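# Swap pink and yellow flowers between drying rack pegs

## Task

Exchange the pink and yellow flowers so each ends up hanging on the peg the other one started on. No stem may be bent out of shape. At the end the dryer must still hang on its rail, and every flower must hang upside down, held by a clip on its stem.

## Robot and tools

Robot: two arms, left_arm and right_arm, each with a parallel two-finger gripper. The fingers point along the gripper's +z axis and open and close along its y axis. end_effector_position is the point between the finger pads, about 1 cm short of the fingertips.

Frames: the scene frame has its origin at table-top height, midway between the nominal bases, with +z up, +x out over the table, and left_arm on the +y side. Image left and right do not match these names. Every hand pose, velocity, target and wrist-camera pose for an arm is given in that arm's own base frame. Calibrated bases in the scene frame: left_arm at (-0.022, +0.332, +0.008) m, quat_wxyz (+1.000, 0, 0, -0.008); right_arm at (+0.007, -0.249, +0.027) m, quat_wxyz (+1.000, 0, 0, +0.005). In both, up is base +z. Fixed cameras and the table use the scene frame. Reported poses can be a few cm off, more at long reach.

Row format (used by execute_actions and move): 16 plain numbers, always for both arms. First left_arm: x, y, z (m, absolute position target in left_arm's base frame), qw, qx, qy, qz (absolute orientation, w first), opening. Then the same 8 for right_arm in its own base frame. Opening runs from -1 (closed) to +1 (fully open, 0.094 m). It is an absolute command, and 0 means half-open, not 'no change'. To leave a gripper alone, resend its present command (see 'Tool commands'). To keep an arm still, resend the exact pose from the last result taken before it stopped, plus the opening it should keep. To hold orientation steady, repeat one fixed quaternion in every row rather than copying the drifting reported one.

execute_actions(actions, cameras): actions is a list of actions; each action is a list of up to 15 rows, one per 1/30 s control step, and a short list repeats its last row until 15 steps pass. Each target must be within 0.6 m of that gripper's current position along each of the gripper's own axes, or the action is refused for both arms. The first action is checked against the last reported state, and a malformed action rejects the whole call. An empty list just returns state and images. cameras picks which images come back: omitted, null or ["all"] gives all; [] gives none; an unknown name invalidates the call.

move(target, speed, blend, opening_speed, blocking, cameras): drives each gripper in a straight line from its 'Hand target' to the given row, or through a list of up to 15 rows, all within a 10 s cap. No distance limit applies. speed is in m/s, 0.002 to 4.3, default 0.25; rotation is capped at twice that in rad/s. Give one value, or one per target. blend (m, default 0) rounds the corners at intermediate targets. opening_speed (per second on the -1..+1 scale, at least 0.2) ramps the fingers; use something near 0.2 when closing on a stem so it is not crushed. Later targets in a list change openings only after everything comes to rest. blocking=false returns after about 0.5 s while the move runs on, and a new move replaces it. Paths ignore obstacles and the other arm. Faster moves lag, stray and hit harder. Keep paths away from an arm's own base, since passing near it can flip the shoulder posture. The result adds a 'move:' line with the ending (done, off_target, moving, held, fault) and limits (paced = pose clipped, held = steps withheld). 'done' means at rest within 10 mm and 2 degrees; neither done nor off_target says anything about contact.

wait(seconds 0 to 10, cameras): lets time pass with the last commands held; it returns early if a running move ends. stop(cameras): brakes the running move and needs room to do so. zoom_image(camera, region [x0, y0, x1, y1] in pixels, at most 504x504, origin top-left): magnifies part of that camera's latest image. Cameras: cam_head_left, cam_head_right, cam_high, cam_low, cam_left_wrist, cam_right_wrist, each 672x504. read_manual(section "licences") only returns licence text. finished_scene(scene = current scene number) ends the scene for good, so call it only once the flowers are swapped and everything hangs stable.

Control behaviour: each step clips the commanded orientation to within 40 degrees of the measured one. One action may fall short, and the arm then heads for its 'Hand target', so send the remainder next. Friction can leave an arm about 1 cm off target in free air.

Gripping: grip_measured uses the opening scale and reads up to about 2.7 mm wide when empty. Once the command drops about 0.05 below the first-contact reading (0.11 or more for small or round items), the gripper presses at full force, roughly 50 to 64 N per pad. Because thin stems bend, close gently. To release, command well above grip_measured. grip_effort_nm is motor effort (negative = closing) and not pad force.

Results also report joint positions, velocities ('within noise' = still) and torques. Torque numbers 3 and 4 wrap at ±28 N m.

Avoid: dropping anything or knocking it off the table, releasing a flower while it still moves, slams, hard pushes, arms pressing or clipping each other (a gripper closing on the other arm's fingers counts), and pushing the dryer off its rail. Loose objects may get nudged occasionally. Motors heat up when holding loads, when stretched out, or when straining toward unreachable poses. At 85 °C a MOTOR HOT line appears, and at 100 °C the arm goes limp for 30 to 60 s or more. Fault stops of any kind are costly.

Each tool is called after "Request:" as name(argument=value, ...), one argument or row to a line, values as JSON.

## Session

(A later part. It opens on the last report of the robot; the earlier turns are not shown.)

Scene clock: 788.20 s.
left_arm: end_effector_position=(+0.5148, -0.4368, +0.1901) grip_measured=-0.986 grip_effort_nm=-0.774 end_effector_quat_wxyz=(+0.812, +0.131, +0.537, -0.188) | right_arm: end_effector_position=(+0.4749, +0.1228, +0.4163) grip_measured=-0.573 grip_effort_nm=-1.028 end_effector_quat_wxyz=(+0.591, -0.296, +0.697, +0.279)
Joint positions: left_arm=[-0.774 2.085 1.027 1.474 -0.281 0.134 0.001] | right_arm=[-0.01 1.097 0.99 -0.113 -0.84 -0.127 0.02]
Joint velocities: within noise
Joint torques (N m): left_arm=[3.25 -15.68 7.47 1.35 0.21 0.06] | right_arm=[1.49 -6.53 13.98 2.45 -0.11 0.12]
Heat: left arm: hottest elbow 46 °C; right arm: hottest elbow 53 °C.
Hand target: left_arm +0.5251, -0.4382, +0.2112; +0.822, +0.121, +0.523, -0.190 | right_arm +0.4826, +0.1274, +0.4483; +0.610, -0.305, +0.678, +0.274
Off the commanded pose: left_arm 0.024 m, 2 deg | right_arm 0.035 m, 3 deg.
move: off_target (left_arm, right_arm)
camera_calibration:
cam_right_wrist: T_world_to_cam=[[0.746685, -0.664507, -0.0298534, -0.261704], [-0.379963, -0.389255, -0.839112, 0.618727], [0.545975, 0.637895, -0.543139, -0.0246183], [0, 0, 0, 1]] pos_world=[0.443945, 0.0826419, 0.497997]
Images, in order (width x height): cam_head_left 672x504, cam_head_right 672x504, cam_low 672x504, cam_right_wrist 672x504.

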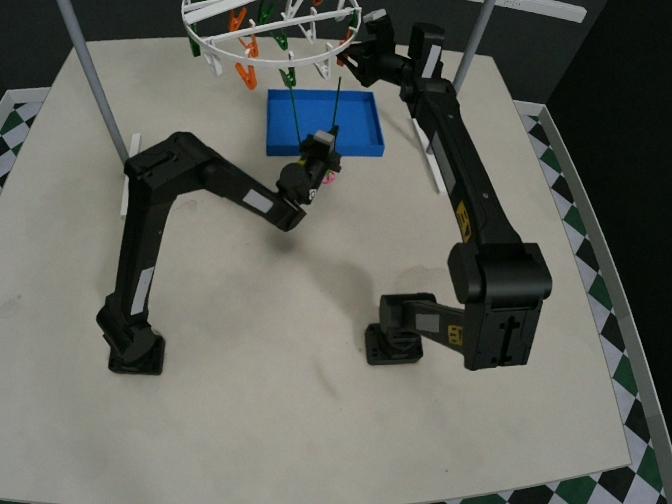

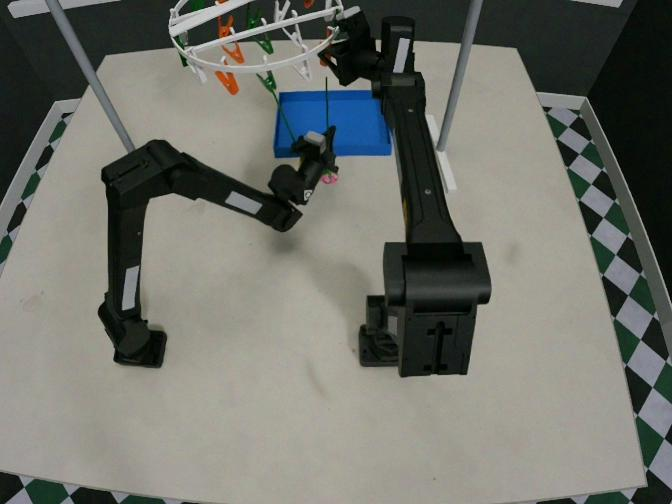

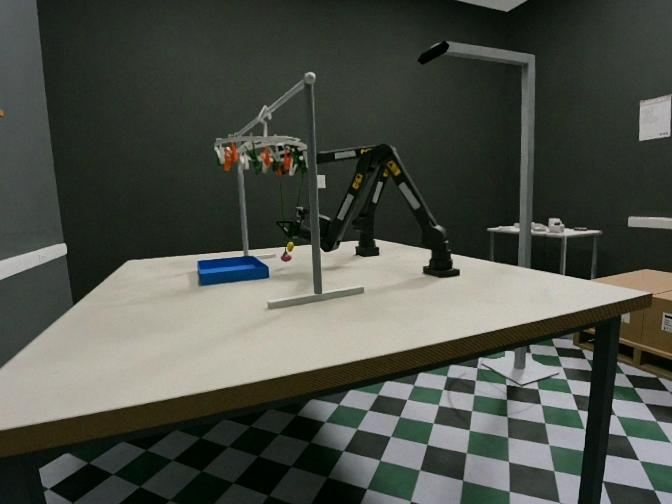

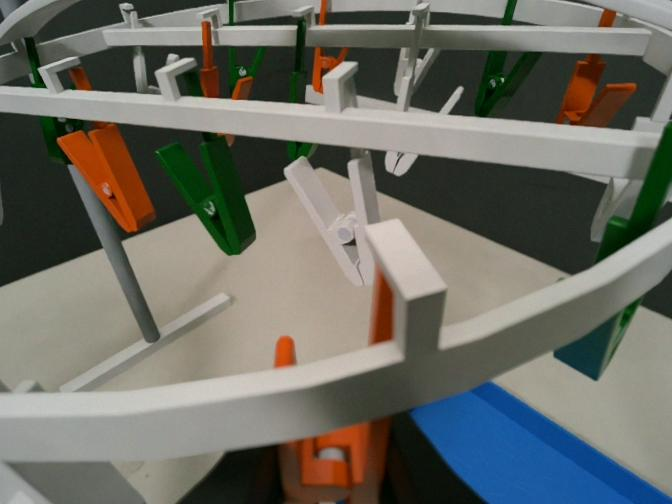

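Request:
move(
  target=[0.531,-0.435,0.215,0.8402,0.0469,0.5352,-0.0735,-1.0,0.485,0.128,0.449,0.6102,-0.3047,0.6777,0.2743,-0.65],
  speed=0.05,
  cameras=["cam_head_left","cam_head_right","cam_low","cam_right_wrist","cam_left_wrist"],
)

Request:
zoom_image(
  camera="cam_right_wrist",
  region=[250, 380, 420, 504],
)

Request:
zoom_image(
  camera="cam_low",
  region=[250, 130, 320, 200],
)

Request:
zoom_image(
  camera="cam_head_left",
  region=[300, 30, 370, 110],
)

Request:
zoom_image(
  camera="cam_head_right",
  region=[280, 30, 370, 120],
)

Scene clock: 803.17 s.
left_arm: end_effector_position=(+0.5292, -0.4239, +0.2080) grip_measured=-0.986 grip_effort_nm=-0.779 end_effector_quat_wxyz=(+0.832, +0.053, +0.548, -0.068) | right_arm: end_effector_position=(+0.4749, +0.1228, +0.4163) grip_measured=-0.573 grip_effort_nm=-1.028 end_effector_quat_wxyz=(+0.591, -0.296, +0.697, +0.279)
Joint positions: left_arm=[-0.813 2.092 1.102 1.479 -0.577 0.298 0.001] | right_arm=[-0.01 1.097 0.99 -0.113 -0.84 -0.127 0.02]
Joint velocities: within noise
Joint torques (N m): left_arm=[1.85 -13.98 7.95 2.4 0.08 0.19] | right_arm=[1.38 -6.53 14 2.47 -0.09 0.11]
Heat: left arm: hottest elbow 48 °C; right arm: hottest elbow 54 °C.
Hand target: left_arm +0.5305, -0.4345, +0.2149; +0.840, +0.047, +0.536, -0.074 | right_arm +0.4826, +0.1274, +0.4483; +0.610, -0.305, +0.678, +0.274
Off the commanded pose: left_arm 0.013 m, 2 deg | right_arm 0.035 m, 3 deg.
move: off_target (left_arm, right_arm)
camera_calibration:
cam_left_wrist: T_world_to_cam=[[-0.160873, -0.986661, -0.0248911, -0.328004], [-0.0251009, 0.0293015, -0.999255, 0.272231], [0.986656, -0.160129, -0.0294799, -0.493416], [0, 0, 0, 1]] pos_world=[0.440898, -0.410615, 0.249318]
cam_right_wrist: T_world_to_cam=[[0.746685, -0.664507, -0.0298534, -0.261704], [-0.379963, -0.389255, -0.839112, 0.618727], [0.545975, 0.637895, -0.543139, -0.0246183], [0, 0, 0, 1]] pos_world=[0.443945, 0.0826419, 0.497997]
Images, in order (width x height): cam_head_left 672x504, cam_head_right 672x504, cam_low 672x504, cam_left_wrist 672x504, cam_right_wrist 672x504.

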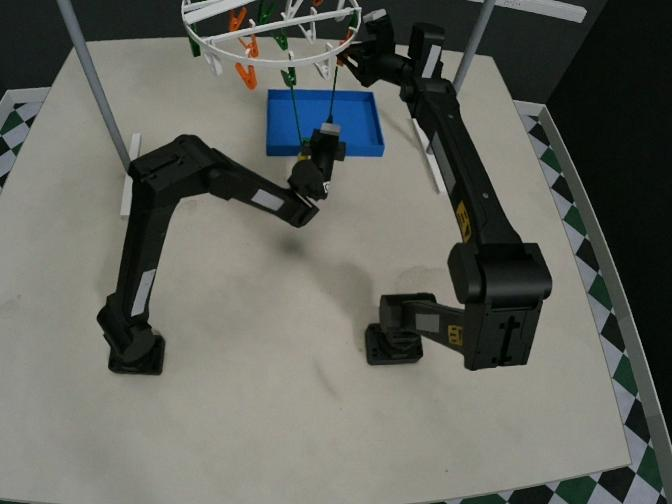

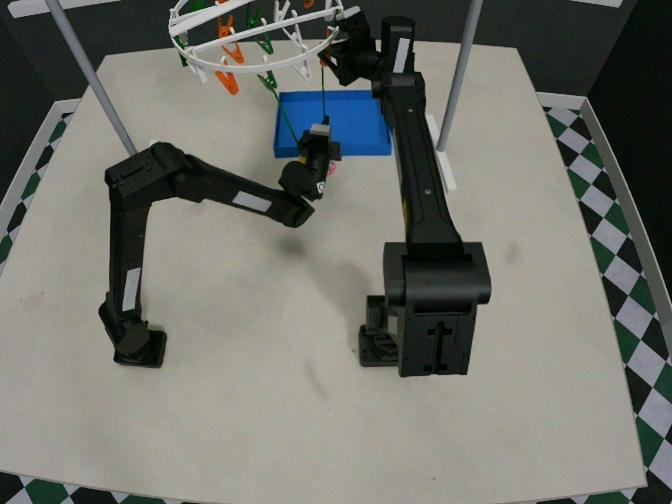

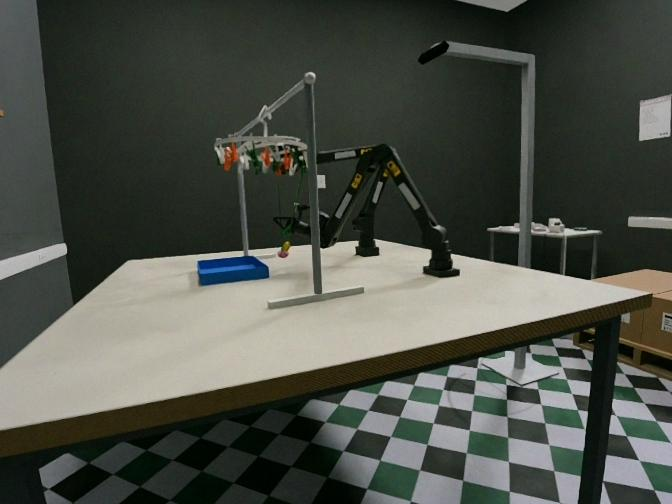

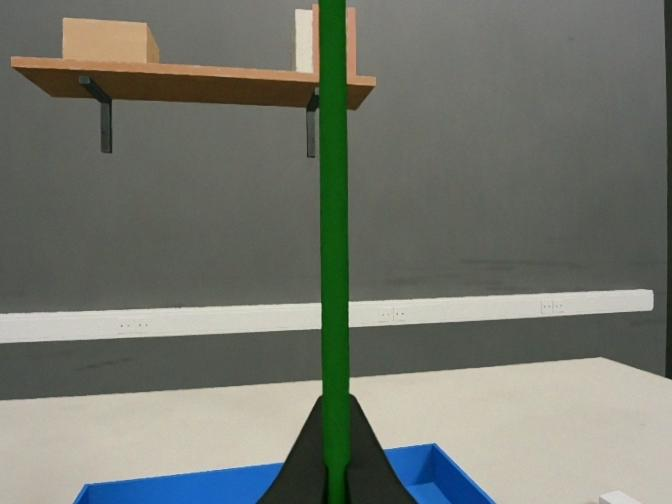

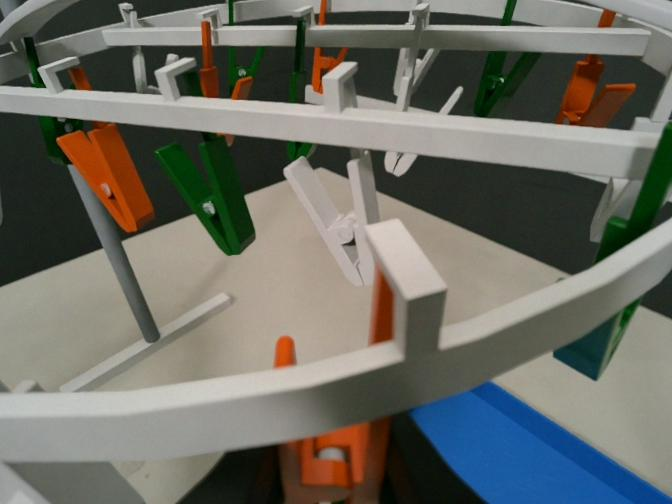

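Scaled by 2.965 from the camera's 672x504 image, which has a finer 960x720 frame.

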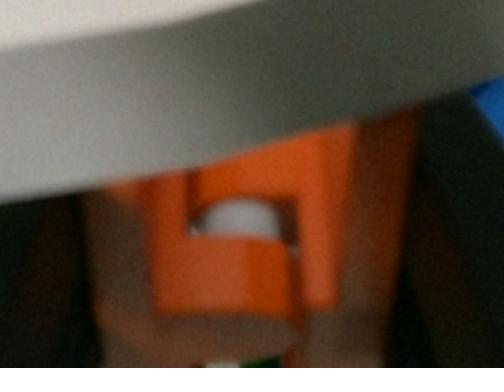

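Scaled by 7.200 from the camera's 672x504 image, which has a finer 960x720 frame.

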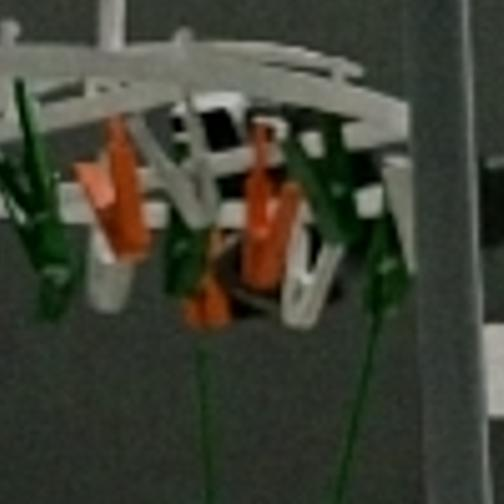

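Scaled by 6.300 from the camera's 672x504 image, which has a finer 960x720 frame.

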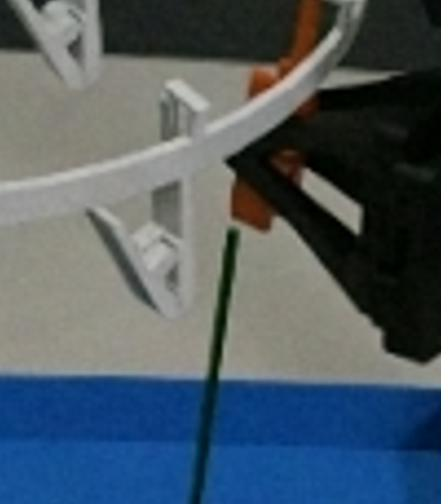

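Scaled by 5.600 from the camera's 672x504 image, which has a finer 960x720 frame.

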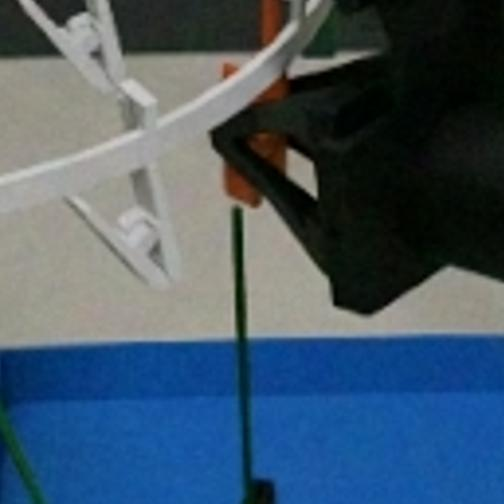

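Request:
zoom_image(
  camera="cam_right_wrist",
  region=[300, 464, 360, 504],
)

Request:
zoom_image(
  camera="cam_head_right",
  region=[310, 50, 340, 80],
)

Request:
zoom_image(
  camera="cam_low",
  region=[240, 150, 340, 270],
)

Scaled by 8.400 from the camera's 672x504 image, which has a finer 960x720 frame.

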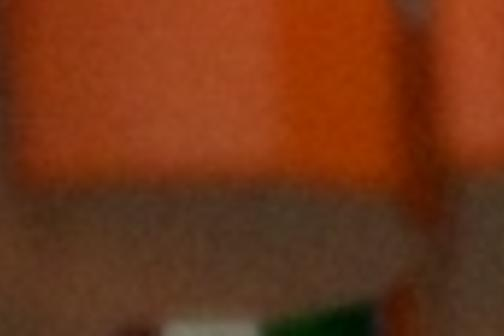

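Scaled by 16.800 from the camera's 672x504 image, which has a finer 960x720 frame.

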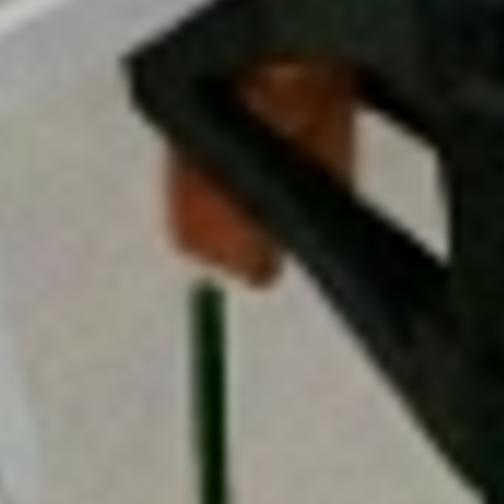

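Scaled by 4.200 from the camera's 672x504 image, which has a finer 960x720 frame.

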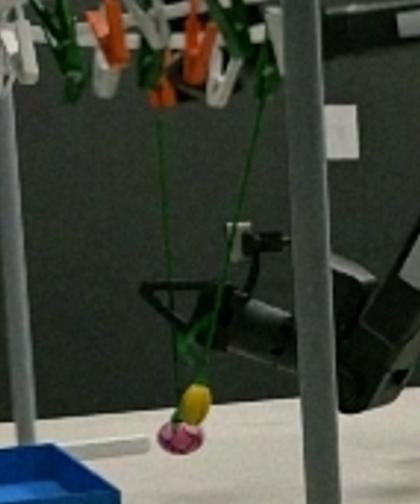

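Request:
move(
  target=[0.5265,-0.4355,0.227,0.8402,0.0469,0.5352,-0.0735,-1.0,0.485,0.128,0.449,0.6102,-0.3047,0.6777,0.2743,-0.65],
  speed=0.04,
  cameras=["cam_head_left","cam_head_right","cam_low","cam_right_wrist"],
)

Request:
zoom_image(
  camera="cam_right_wrist",
  region=[300, 464, 360, 504],
)

Request:
zoom_image(
  camera="cam_head_right",
  region=[310, 50, 340, 80],
)

Request:
zoom_image(
  camera="cam_low",
  region=[250, 150, 310, 200],
)

Scene clock: 815.50 s.
left_arm: end_effector_position=(+0.5267, -0.4265, +0.2080) grip_measured=-0.986 grip_effort_nm=-0.774 end_effector_quat_wxyz=(+0.832, +0.054, +0.548, -0.067) | right_arm: end_effector_position=(+0.4749, +0.1228, +0.4163) grip_measured=-0.573 grip_effort_nm=-1.043 end_effector_quat_wxyz=(+0.591, -0.296, +0.697, +0.279)
Joint positions: left_arm=[-0.82 2.092 1.102 1.479 -0.582 0.303 0.001] | right_arm=[-0.01 1.097 0.99 -0.113 -0.84 -0.127 0.02]
Joint velocities: within noise
Joint torques (N m): left_arm=[2.14 -16.15 7.27 1.72 0.07 0.18] | right_arm=[1.26 -6.59 14 2.44 -0.09 0.12]
Heat: left arm: hottest elbow 47 °C; right arm: hottest elbow 54 °C.
Hand target: left_arm +0.5260, -0.4349, +0.2270; +0.840, +0.047, +0.535, -0.074 | right_arm +0.4826, +0.1274, +0.4483; +0.610, -0.305, +0.678, +0.274
Off the commanded pose: left_arm 0.021 m, 2 deg | right_arm 0.035 m, 3 deg.
move: off_target (left_arm, right_arm)
camera_calibration:
cam_right_wrist: T_world_to_cam=[[0.746685, -0.664507, -0.0298534, -0.261704], [-0.379963, -0.389255, -0.839112, 0.618727], [0.545975, 0.637895, -0.543139, -0.0246183], [0, 0, 0, 1]] pos_world=[0.443945, 0.0826419, 0.497997]
Images, in order (width x height): cam_head_left 672x504, cam_head_right 672x504, cam_low 672x504, cam_right_wrist 672x504.

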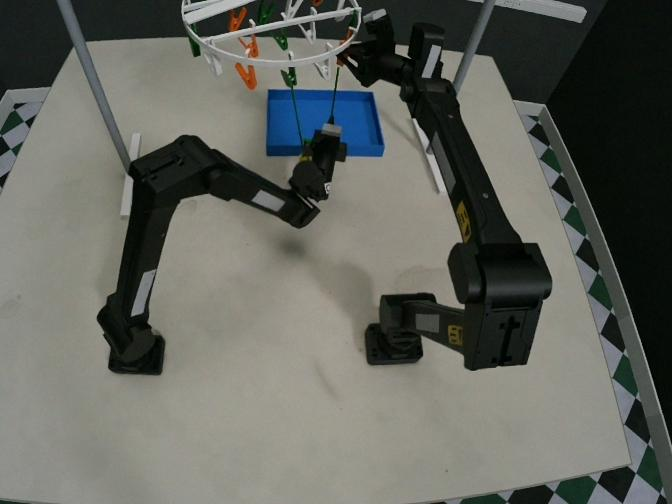

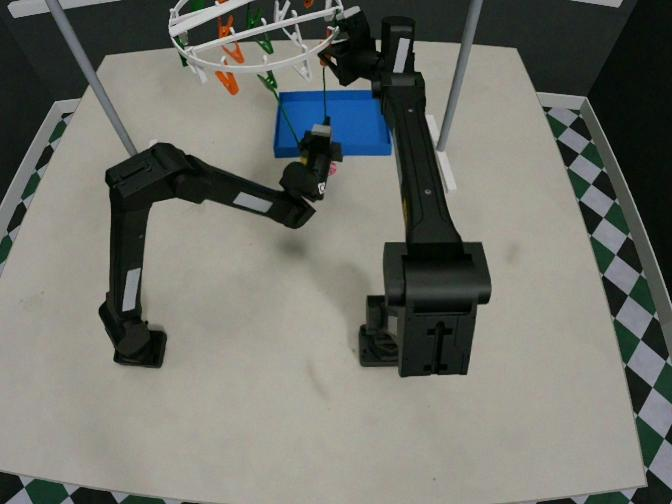

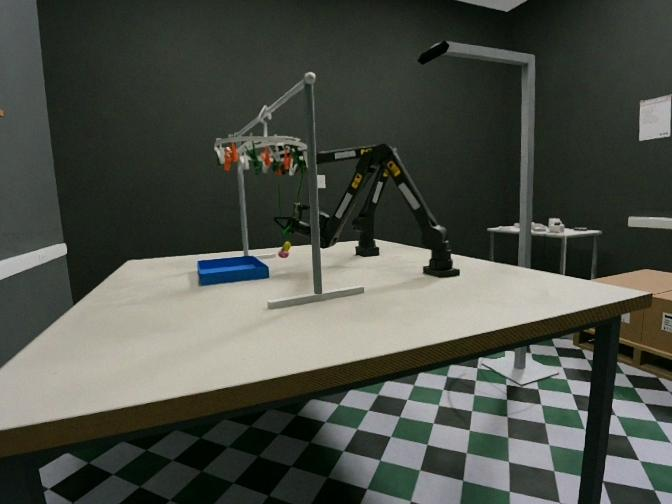

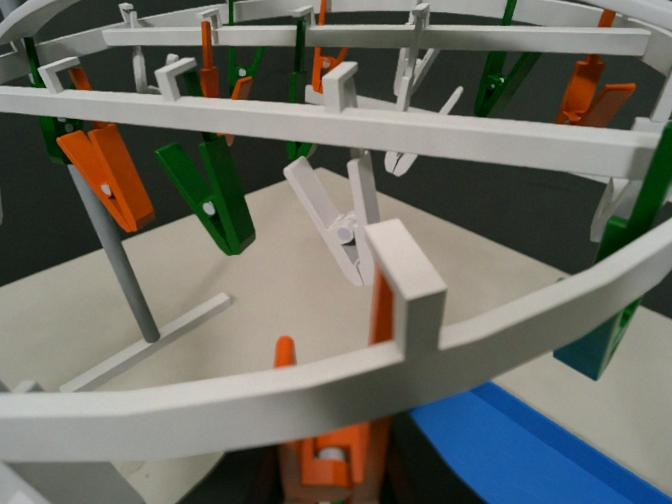

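Scaled by 8.400 from the camera's 672x504 image, which has a finer 960x720 frame.

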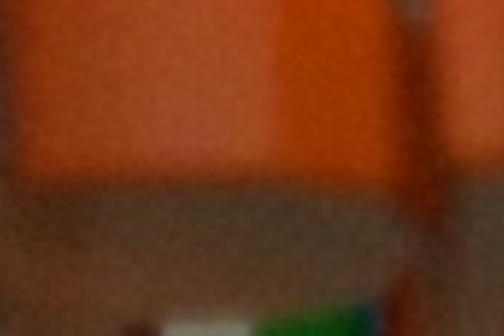

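Scaled by 16.800 from the camera's 672x504 image, which has a finer 960x720 frame.

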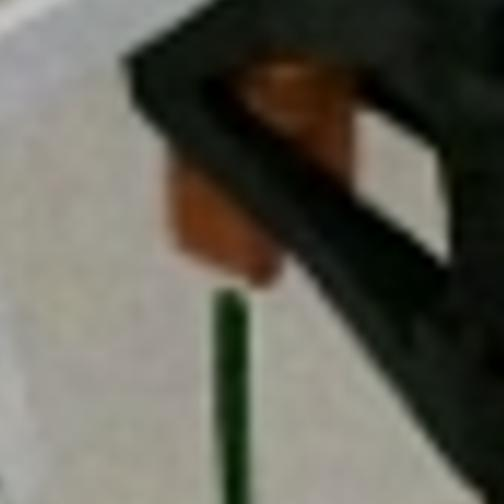

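Scaled by 8.400 from the camera's 672x504 image, which has a finer 960x720 frame.

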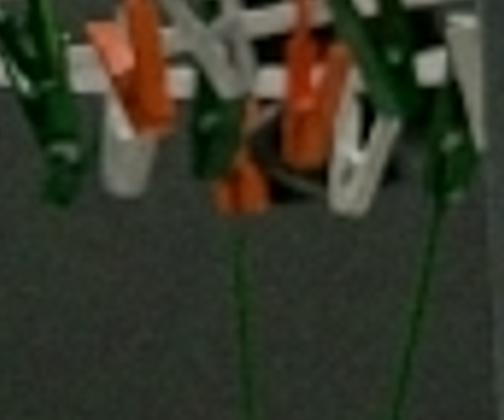

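Request:
move(
  target=[0.5245,-0.4325,0.237,0.8402,0.0469,0.5352,-0.0735,-1.0,0.485,0.128,0.449,0.6102,-0.3047,0.6777,0.2743,-0.65],
  speed=0.04,
  cameras=["cam_head_left","cam_head_right","cam_low","cam_right_wrist"],
)

Request:
zoom_image(
  camera="cam_right_wrist",
  region=[300, 464, 360, 504],
)

Request:
zoom_image(
  camera="cam_head_right",
  region=[310, 50, 340, 80],
)

Request:
zoom_image(
  camera="cam_low",
  region=[250, 150, 310, 200],
)

Scene clock: 820.43 s.
left_arm: end_effector_position=(+0.5262, -0.4258, +0.2171) grip_measured=-0.986 grip_effort_nm=-0.774 end_effector_quat_wxyz=(+0.834, +0.051, +0.545, -0.069) | right_arm: end_effector_position=(+0.4749, +0.1228, +0.4163) grip_measured=-0.573 grip_effort_nm=-1.038 end_effector_quat_wxyz=(+0.591, -0.296, +0.697, +0.279)
Joint positions: left_arm=[-0.82 2.077 1.102 1.475 -0.583 0.304 0.001] | right_arm=[-0.01 1.097 0.99 -0.113 -0.84 -0.127 0.02]
Joint velocities: within noise
Joint torques (N m): left_arm=[1.9 -17.03 6.53 1.14 0.14 0.17] | right_arm=[1.26 -6.65 14.02 2.39 -0.08 0.12]
Heat: left arm: hottest elbow 47 °C; right arm: hottest elbow 55 °C.
Hand target: left_arm +0.5242, -0.4320, +0.2369; +0.840, +0.047, +0.535, -0.073 | right_arm +0.4826, +0.1274, +0.4483; +0.610, -0.305, +0.678, +0.274
Off the commanded pose: left_arm 0.021 m, 1 deg | right_arm 0.035 m, 3 deg.
move: off_target (left_arm, right_arm)
camera_calibration:
cam_right_wrist: T_world_to_cam=[[0.746685, -0.664507, -0.0298534, -0.261704], [-0.379963, -0.389255, -0.839112, 0.618727], [0.545975, 0.637895, -0.543139, -0.0246183], [0, 0, 0, 1]] pos_world=[0.443945, 0.0826419, 0.497997]
Images, in order (width x height): cam_head_left 672x504, cam_head_right 672x504, cam_low 672x504, cam_right_wrist 672x504.

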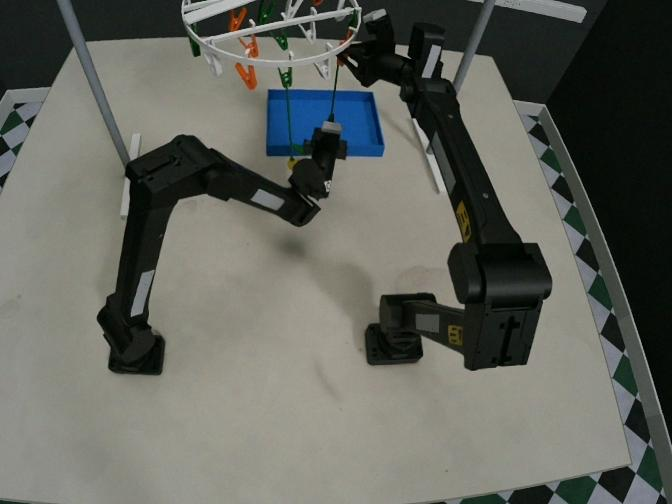

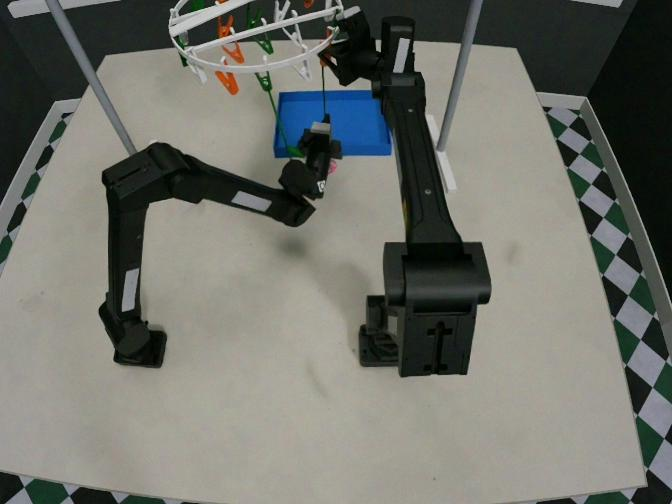

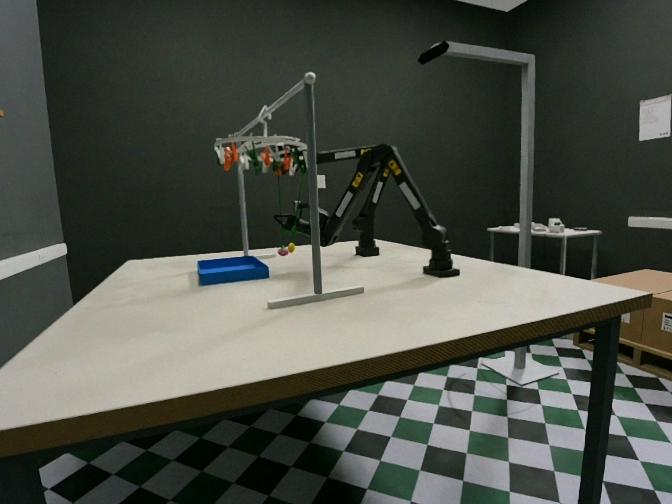

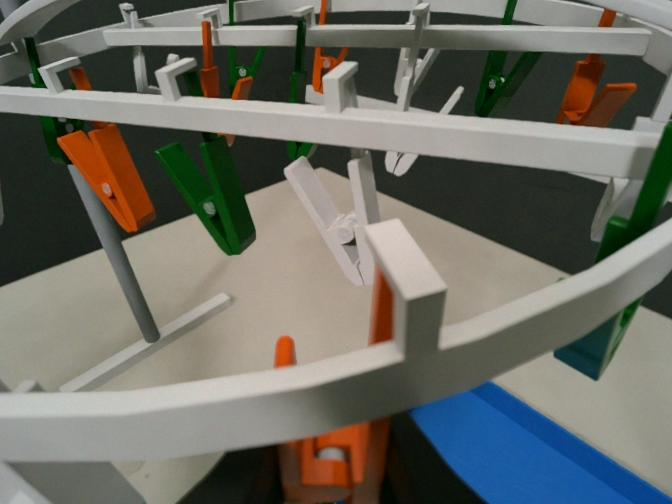

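Scaled by 8.400 from the camera's 672x504 image, which has a finer 960x720 frame.

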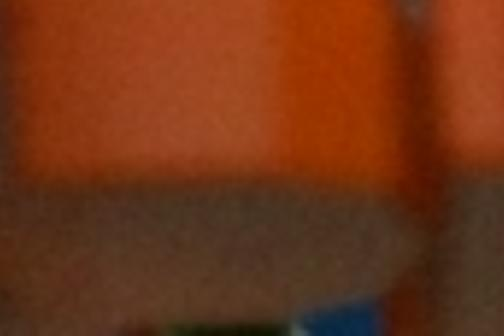

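Scaled by 16.800 from the camera's 672x504 image, which has a finer 960x720 frame.

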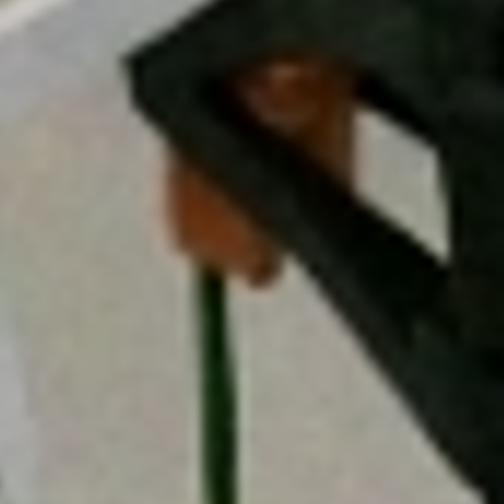

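Scaled by 8.400 from the camera's 672x504 image, which has a finer 960x720 frame.

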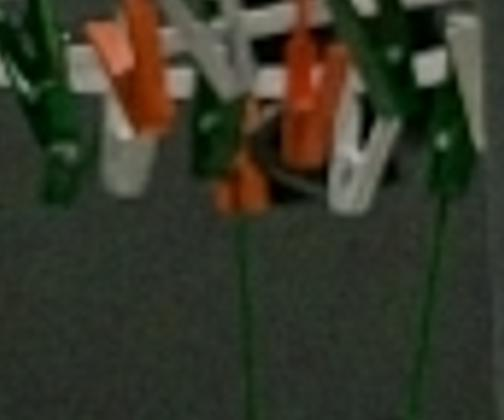

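Request:
move(
  target=[0.5255,-0.4335,0.248,0.8402,0.0469,0.5352,-0.0735,-1.0,0.485,0.128,0.449,0.6102,-0.3047,0.6777,0.2743,-0.65],
  speed=0.04,
  cameras=["cam_head_left","cam_head_right","cam_low","cam_right_wrist"],
)

Request:
zoom_image(
  camera="cam_right_wrist",
  region=[300, 464, 360, 504],
)

Request:
zoom_image(
  camera="cam_head_right",
  region=[310, 50, 340, 80],
)

Request:
zoom_image(
  camera="cam_low",
  region=[250, 150, 310, 200],
)

Scene clock: 824.10 s.
left_arm: end_effector_position=(+0.5267, -0.4263, +0.2260) grip_measured=-0.986 grip_effort_nm=-0.779 end_effector_quat_wxyz=(+0.833, +0.052, +0.546, -0.068) | right_arm: end_effector_position=(+0.4749, +0.1228, +0.4163) grip_measured=-0.573 grip_effort_nm=-1.033 end_effector_quat_wxyz=(+0.591, -0.296, +0.697, +0.279)
Joint positions: left_arm=[-0.82 2.055 1.102 1.45 -0.583 0.304 0.001] | right_arm=[-0.01 1.097 0.99 -0.113 -0.84 -0.127 0.02]
Joint velocities: within noise
Joint torques (N m): left_arm=[1.9 -16.91 6.98 1.21 0.14 0.16] | right_arm=[1.2 -6.59 14.04 2.48 -0.09 0.12]
Heat: left arm: hottest elbow 47 °C; right arm: hottest elbow 55 °C.
Hand target: left_arm +0.5251, -0.4329, +0.2480; +0.840, +0.047, +0.535, -0.073 | right_arm +0.4826, +0.1274, +0.4483; +0.610, -0.305, +0.678, +0.274
Off the commanded pose: left_arm 0.023 m, 2 deg | right_arm 0.035 m, 3 deg.
move: off_target (left_arm, right_arm)
camera_calibration:
cam_right_wrist: T_world_to_cam=[[0.746685, -0.664507, -0.0298534, -0.261704], [-0.379963, -0.389255, -0.839112, 0.618727], [0.545975, 0.637895, -0.543139, -0.0246183], [0, 0, 0, 1]] pos_world=[0.443945, 0.0826419, 0.497997]
Images, in order (width x height): cam_head_left 672x504, cam_head_right 672x504, cam_low 672x504, cam_right_wrist 672x504.

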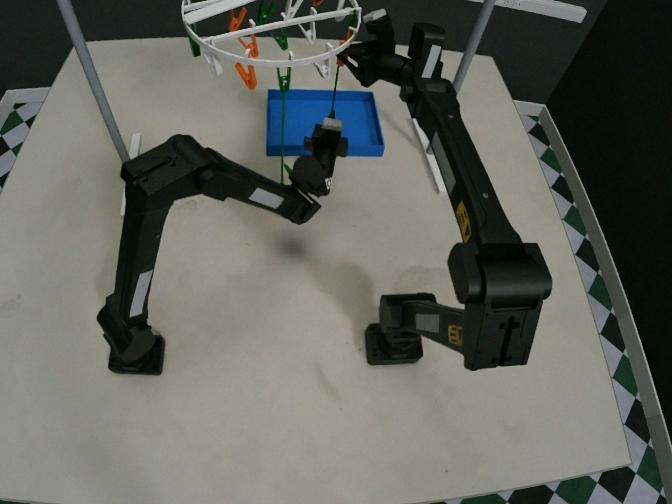

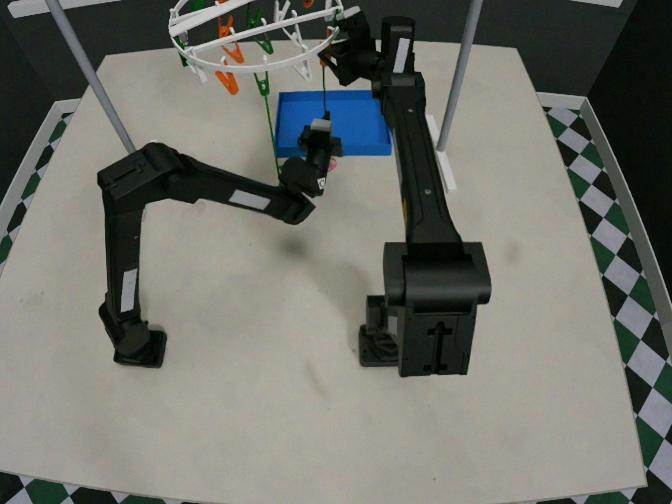

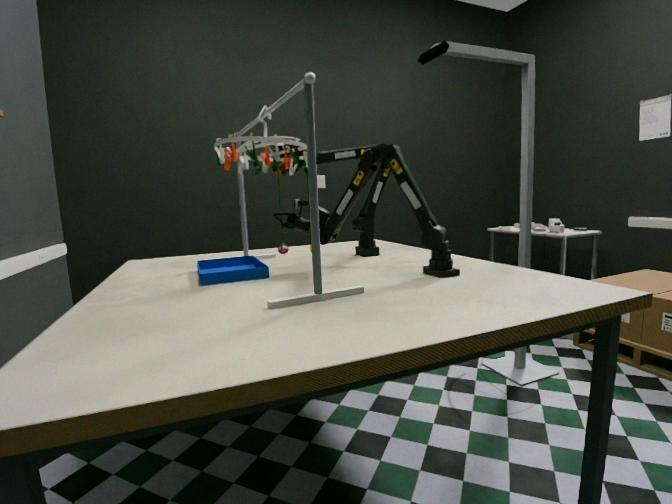

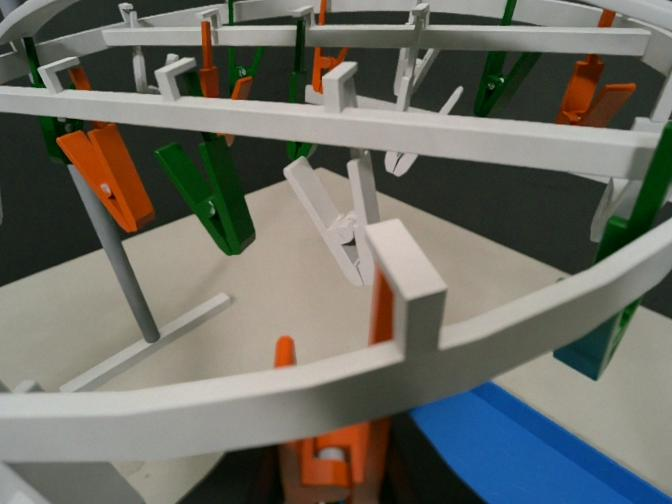

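Scaled by 8.400 from the camera's 672x504 image, which has a finer 960x720 frame.

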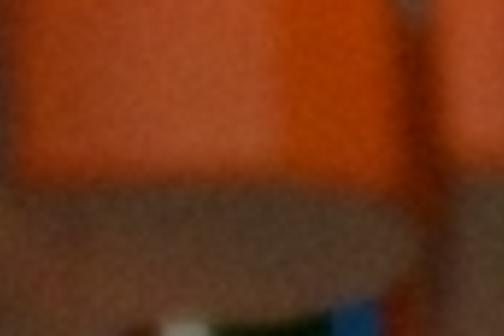

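Scaled by 16.800 from the camera's 672x504 image, which has a finer 960x720 frame.

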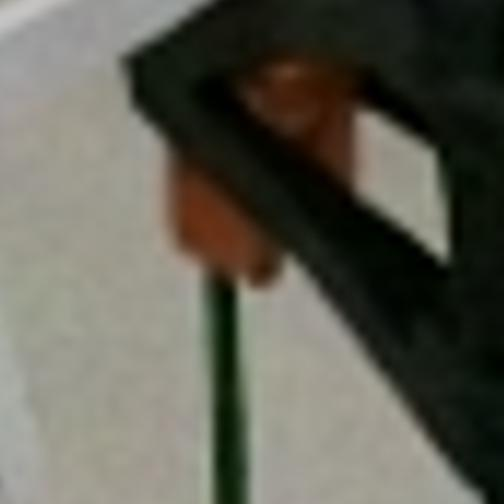

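Scaled by 8.400 from the camera's 672x504 image, which has a finer 960x720 frame.

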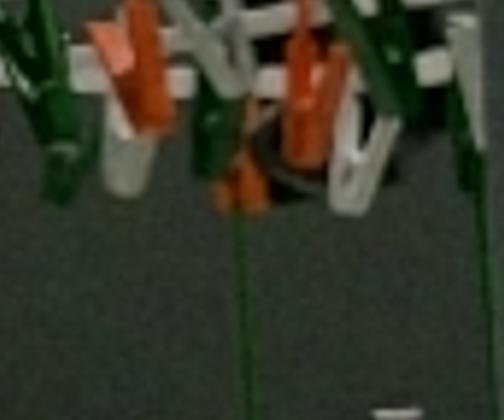

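Request:
move(
  target=[0.5255,-0.4335,0.256,0.8402,0.0469,0.5352,-0.0735,-1.0,0.485,0.128,0.449,0.6102,-0.3047,0.6777,0.2743,-0.65],
  speed=0.04,
  cameras=["cam_head_right","cam_right_wrist"],
)

Request:
zoom_image(
  camera="cam_right_wrist",
  region=[300, 464, 360, 504],
)

Request:
zoom_image(
  camera="cam_head_right",
  region=[310, 50, 340, 80],
)

Scene clock: 827.67 s.
left_arm: end_effector_position=(+0.5268, -0.4265, +0.2333) grip_measured=-0.986 grip_effort_nm=-0.779 end_effector_quat_wxyz=(+0.833, +0.053, +0.547, -0.068) | right_arm: end_effector_position=(+0.4749, +0.1228, +0.4163) grip_measured=-0.573 grip_effort_nm=-1.033 end_effector_quat_wxyz=(+0.591, -0.296, +0.697, +0.279)
Joint positions: left_arm=[-0.82 2.039 1.102 1.432 -0.583 0.304 0.001] | right_arm=[-0.01 1.097 0.99 -0.113 -0.84 -0.127 0.02]
Joint velocities: within noise
Joint torques (N m): left_arm=[1.96 -16.91 7.13 1.17 0.14 0.16] | right_arm=[1.38 -6.53 13.98 2.44 -0.09 0.13]
Heat: left arm: hottest elbow 47 °C; right arm: hottest elbow 55 °C.
Hand target: left_arm +0.5251, -0.4329, +0.2559; +0.840, +0.047, +0.535, -0.073 | right_arm +0.4826, +0.1274, +0.4483; +0.610, -0.305, +0.678, +0.274
Off the commanded pose: left_arm 0.024 m, 2 deg | right_arm 0.035 m, 3 deg.
move: off_target (left_arm, right_arm)
camera_calibration:
cam_right_wrist: T_world_to_cam=[[0.746685, -0.664507, -0.0298534, -0.261704], [-0.379963, -0.389255, -0.839112, 0.618727], [0.545975, 0.637895, -0.543139, -0.0246183], [0, 0, 0, 1]] pos_world=[0.443945, 0.0826419, 0.497997]
Images, in order (width x height): cam_head_right 672x504, cam_right_wrist 672x504.

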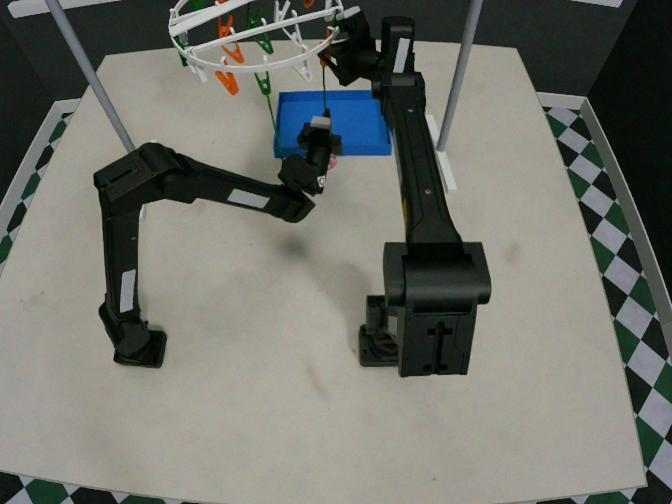

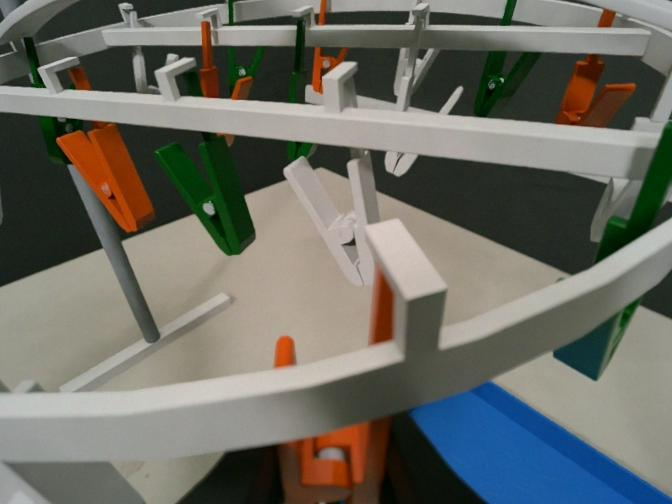

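Scaled by 8.400 from the camera's 672x504 image, which has a finer 960x720 frame.

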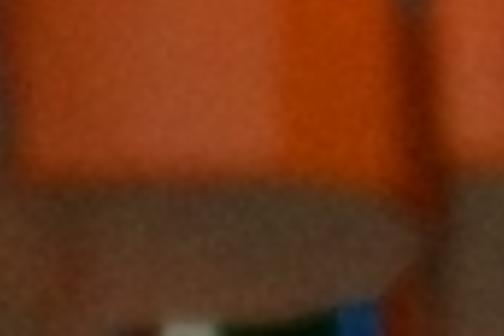

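Scaled by 16.800 from the camera's 672x504 image, which has a finer 960x720 frame.

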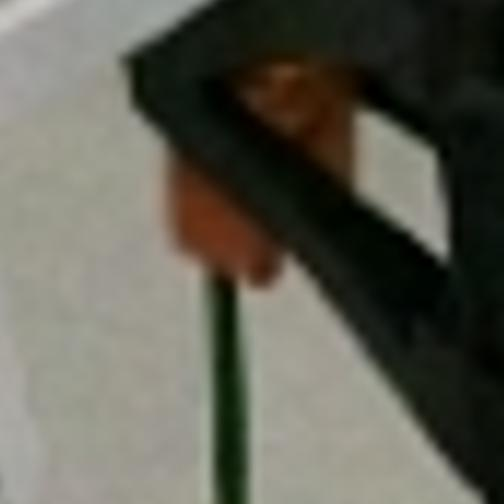

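Inserted ~1.5 cm. Release the peg.

Request:
move(
  target=[0.5255,-0.4335,0.256,0.8402,0.0469,0.5352,-0.0735,-1.0,0.485,0.128,0.449,0.6102,-0.3047,0.6777,0.2743,-0.05],
  opening_speed=0.4,
  cameras=["cam_head_right","cam_right_wrist"],
)

Request:
zoom_image(
  camera="cam_right_wrist",
  region=[250, 380, 420, 504],
)

Request:
zoom_image(
  camera="cam_head_right",
  region=[240, 40, 360, 190],
)

Scene clock: 831.50 s.
left_arm: end_effector_position=(+0.5268, -0.4265, +0.2333) grip_measured=-0.986 grip_effort_nm=-0.774 end_effector_quat_wxyz=(+0.833, +0.053, +0.547, -0.068) | right_arm: end_effector_position=(+0.4748, +0.1230, +0.4163) grip_measured=-0.052 grip_effort_nm=0.081 end_effector_quat_wxyz=(+0.591, -0.296, +0.696, +0.279)
Joint positions: left_arm=[-0.82 2.039 1.102 1.432 -0.583 0.304 0.001] | right_arm=[-0.01 1.097 0.99 -0.113 -0.84 -0.127 0.045]
Joint velocities: within noise
Joint torques (N m): left_arm=[1.9 -16.97 7.13 1.22 0.14 0.16] | right_arm=[1.32 -6.59 13.98 2.44 -0.09 0.12]
Heat: left arm: hottest elbow 46 °C; right arm: hottest elbow 55 °C.
Hand target: left_arm +0.5250, -0.4328, +0.2560; +0.840, +0.047, +0.535, -0.073 | right_arm +0.4826, +0.1275, +0.4483; +0.610, -0.305, +0.678, +0.274
Off the commanded pose: left_arm 0.024 m, 2 deg | right_arm 0.035 m, 3 deg.
move: off_target (left_arm, right_arm)
camera_calibration:
cam_right_wrist: T_world_to_cam=[[0.746959, -0.664199, -0.0298733, -0.261634], [-0.37983, -0.389417, -0.839097, 0.618714], [0.545694, 0.638117, -0.543161, -0.0245743], [0, 0, 0, 1]] pos_world=[0.443846, 0.0828425, 0.497997]
Images, in order (width x height): cam_head_right 672x504, cam_right_wrist 672x504.

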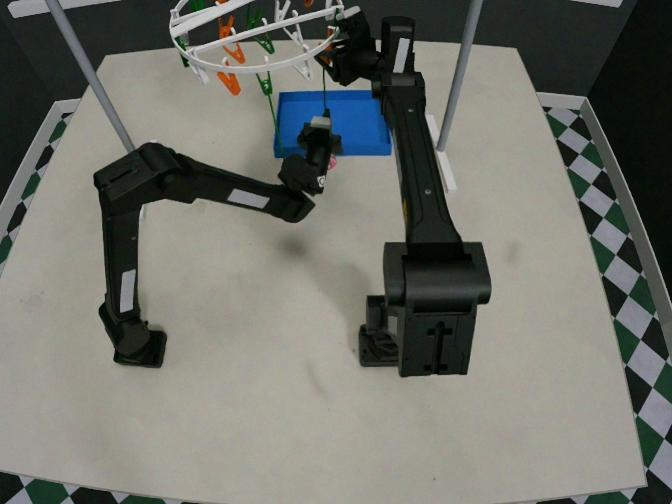

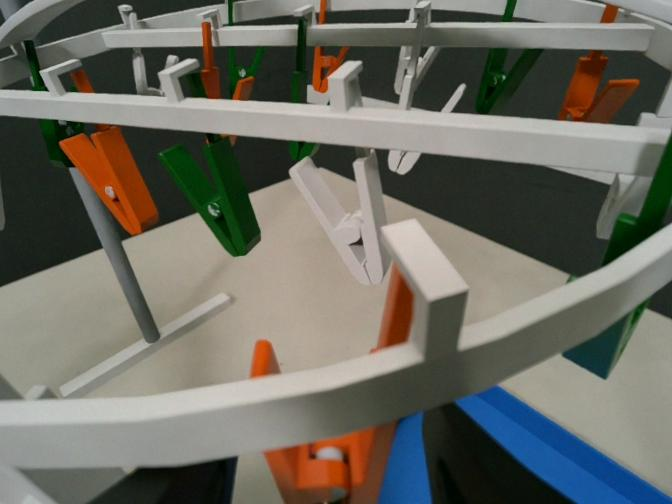

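Scaled by 2.965 from the camera's 672x504 image, which has a finer 960x720 frame.

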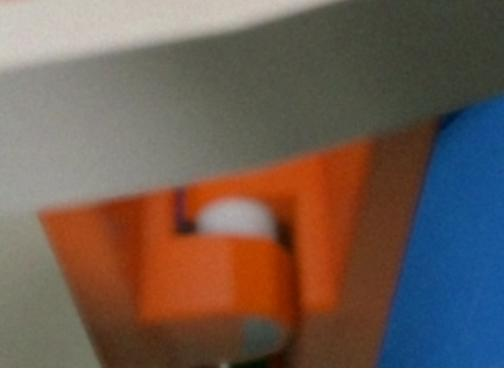

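Scaled by 3.360 from the camera's 672x504 image, which has a finer 960x720 frame.

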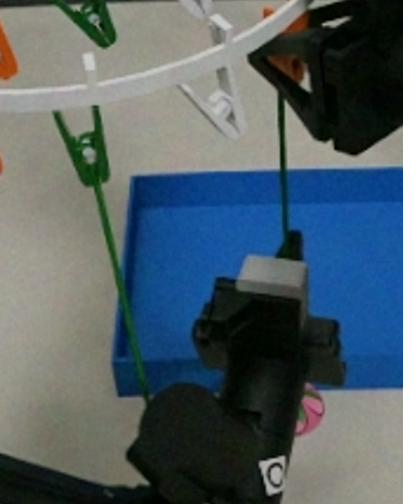

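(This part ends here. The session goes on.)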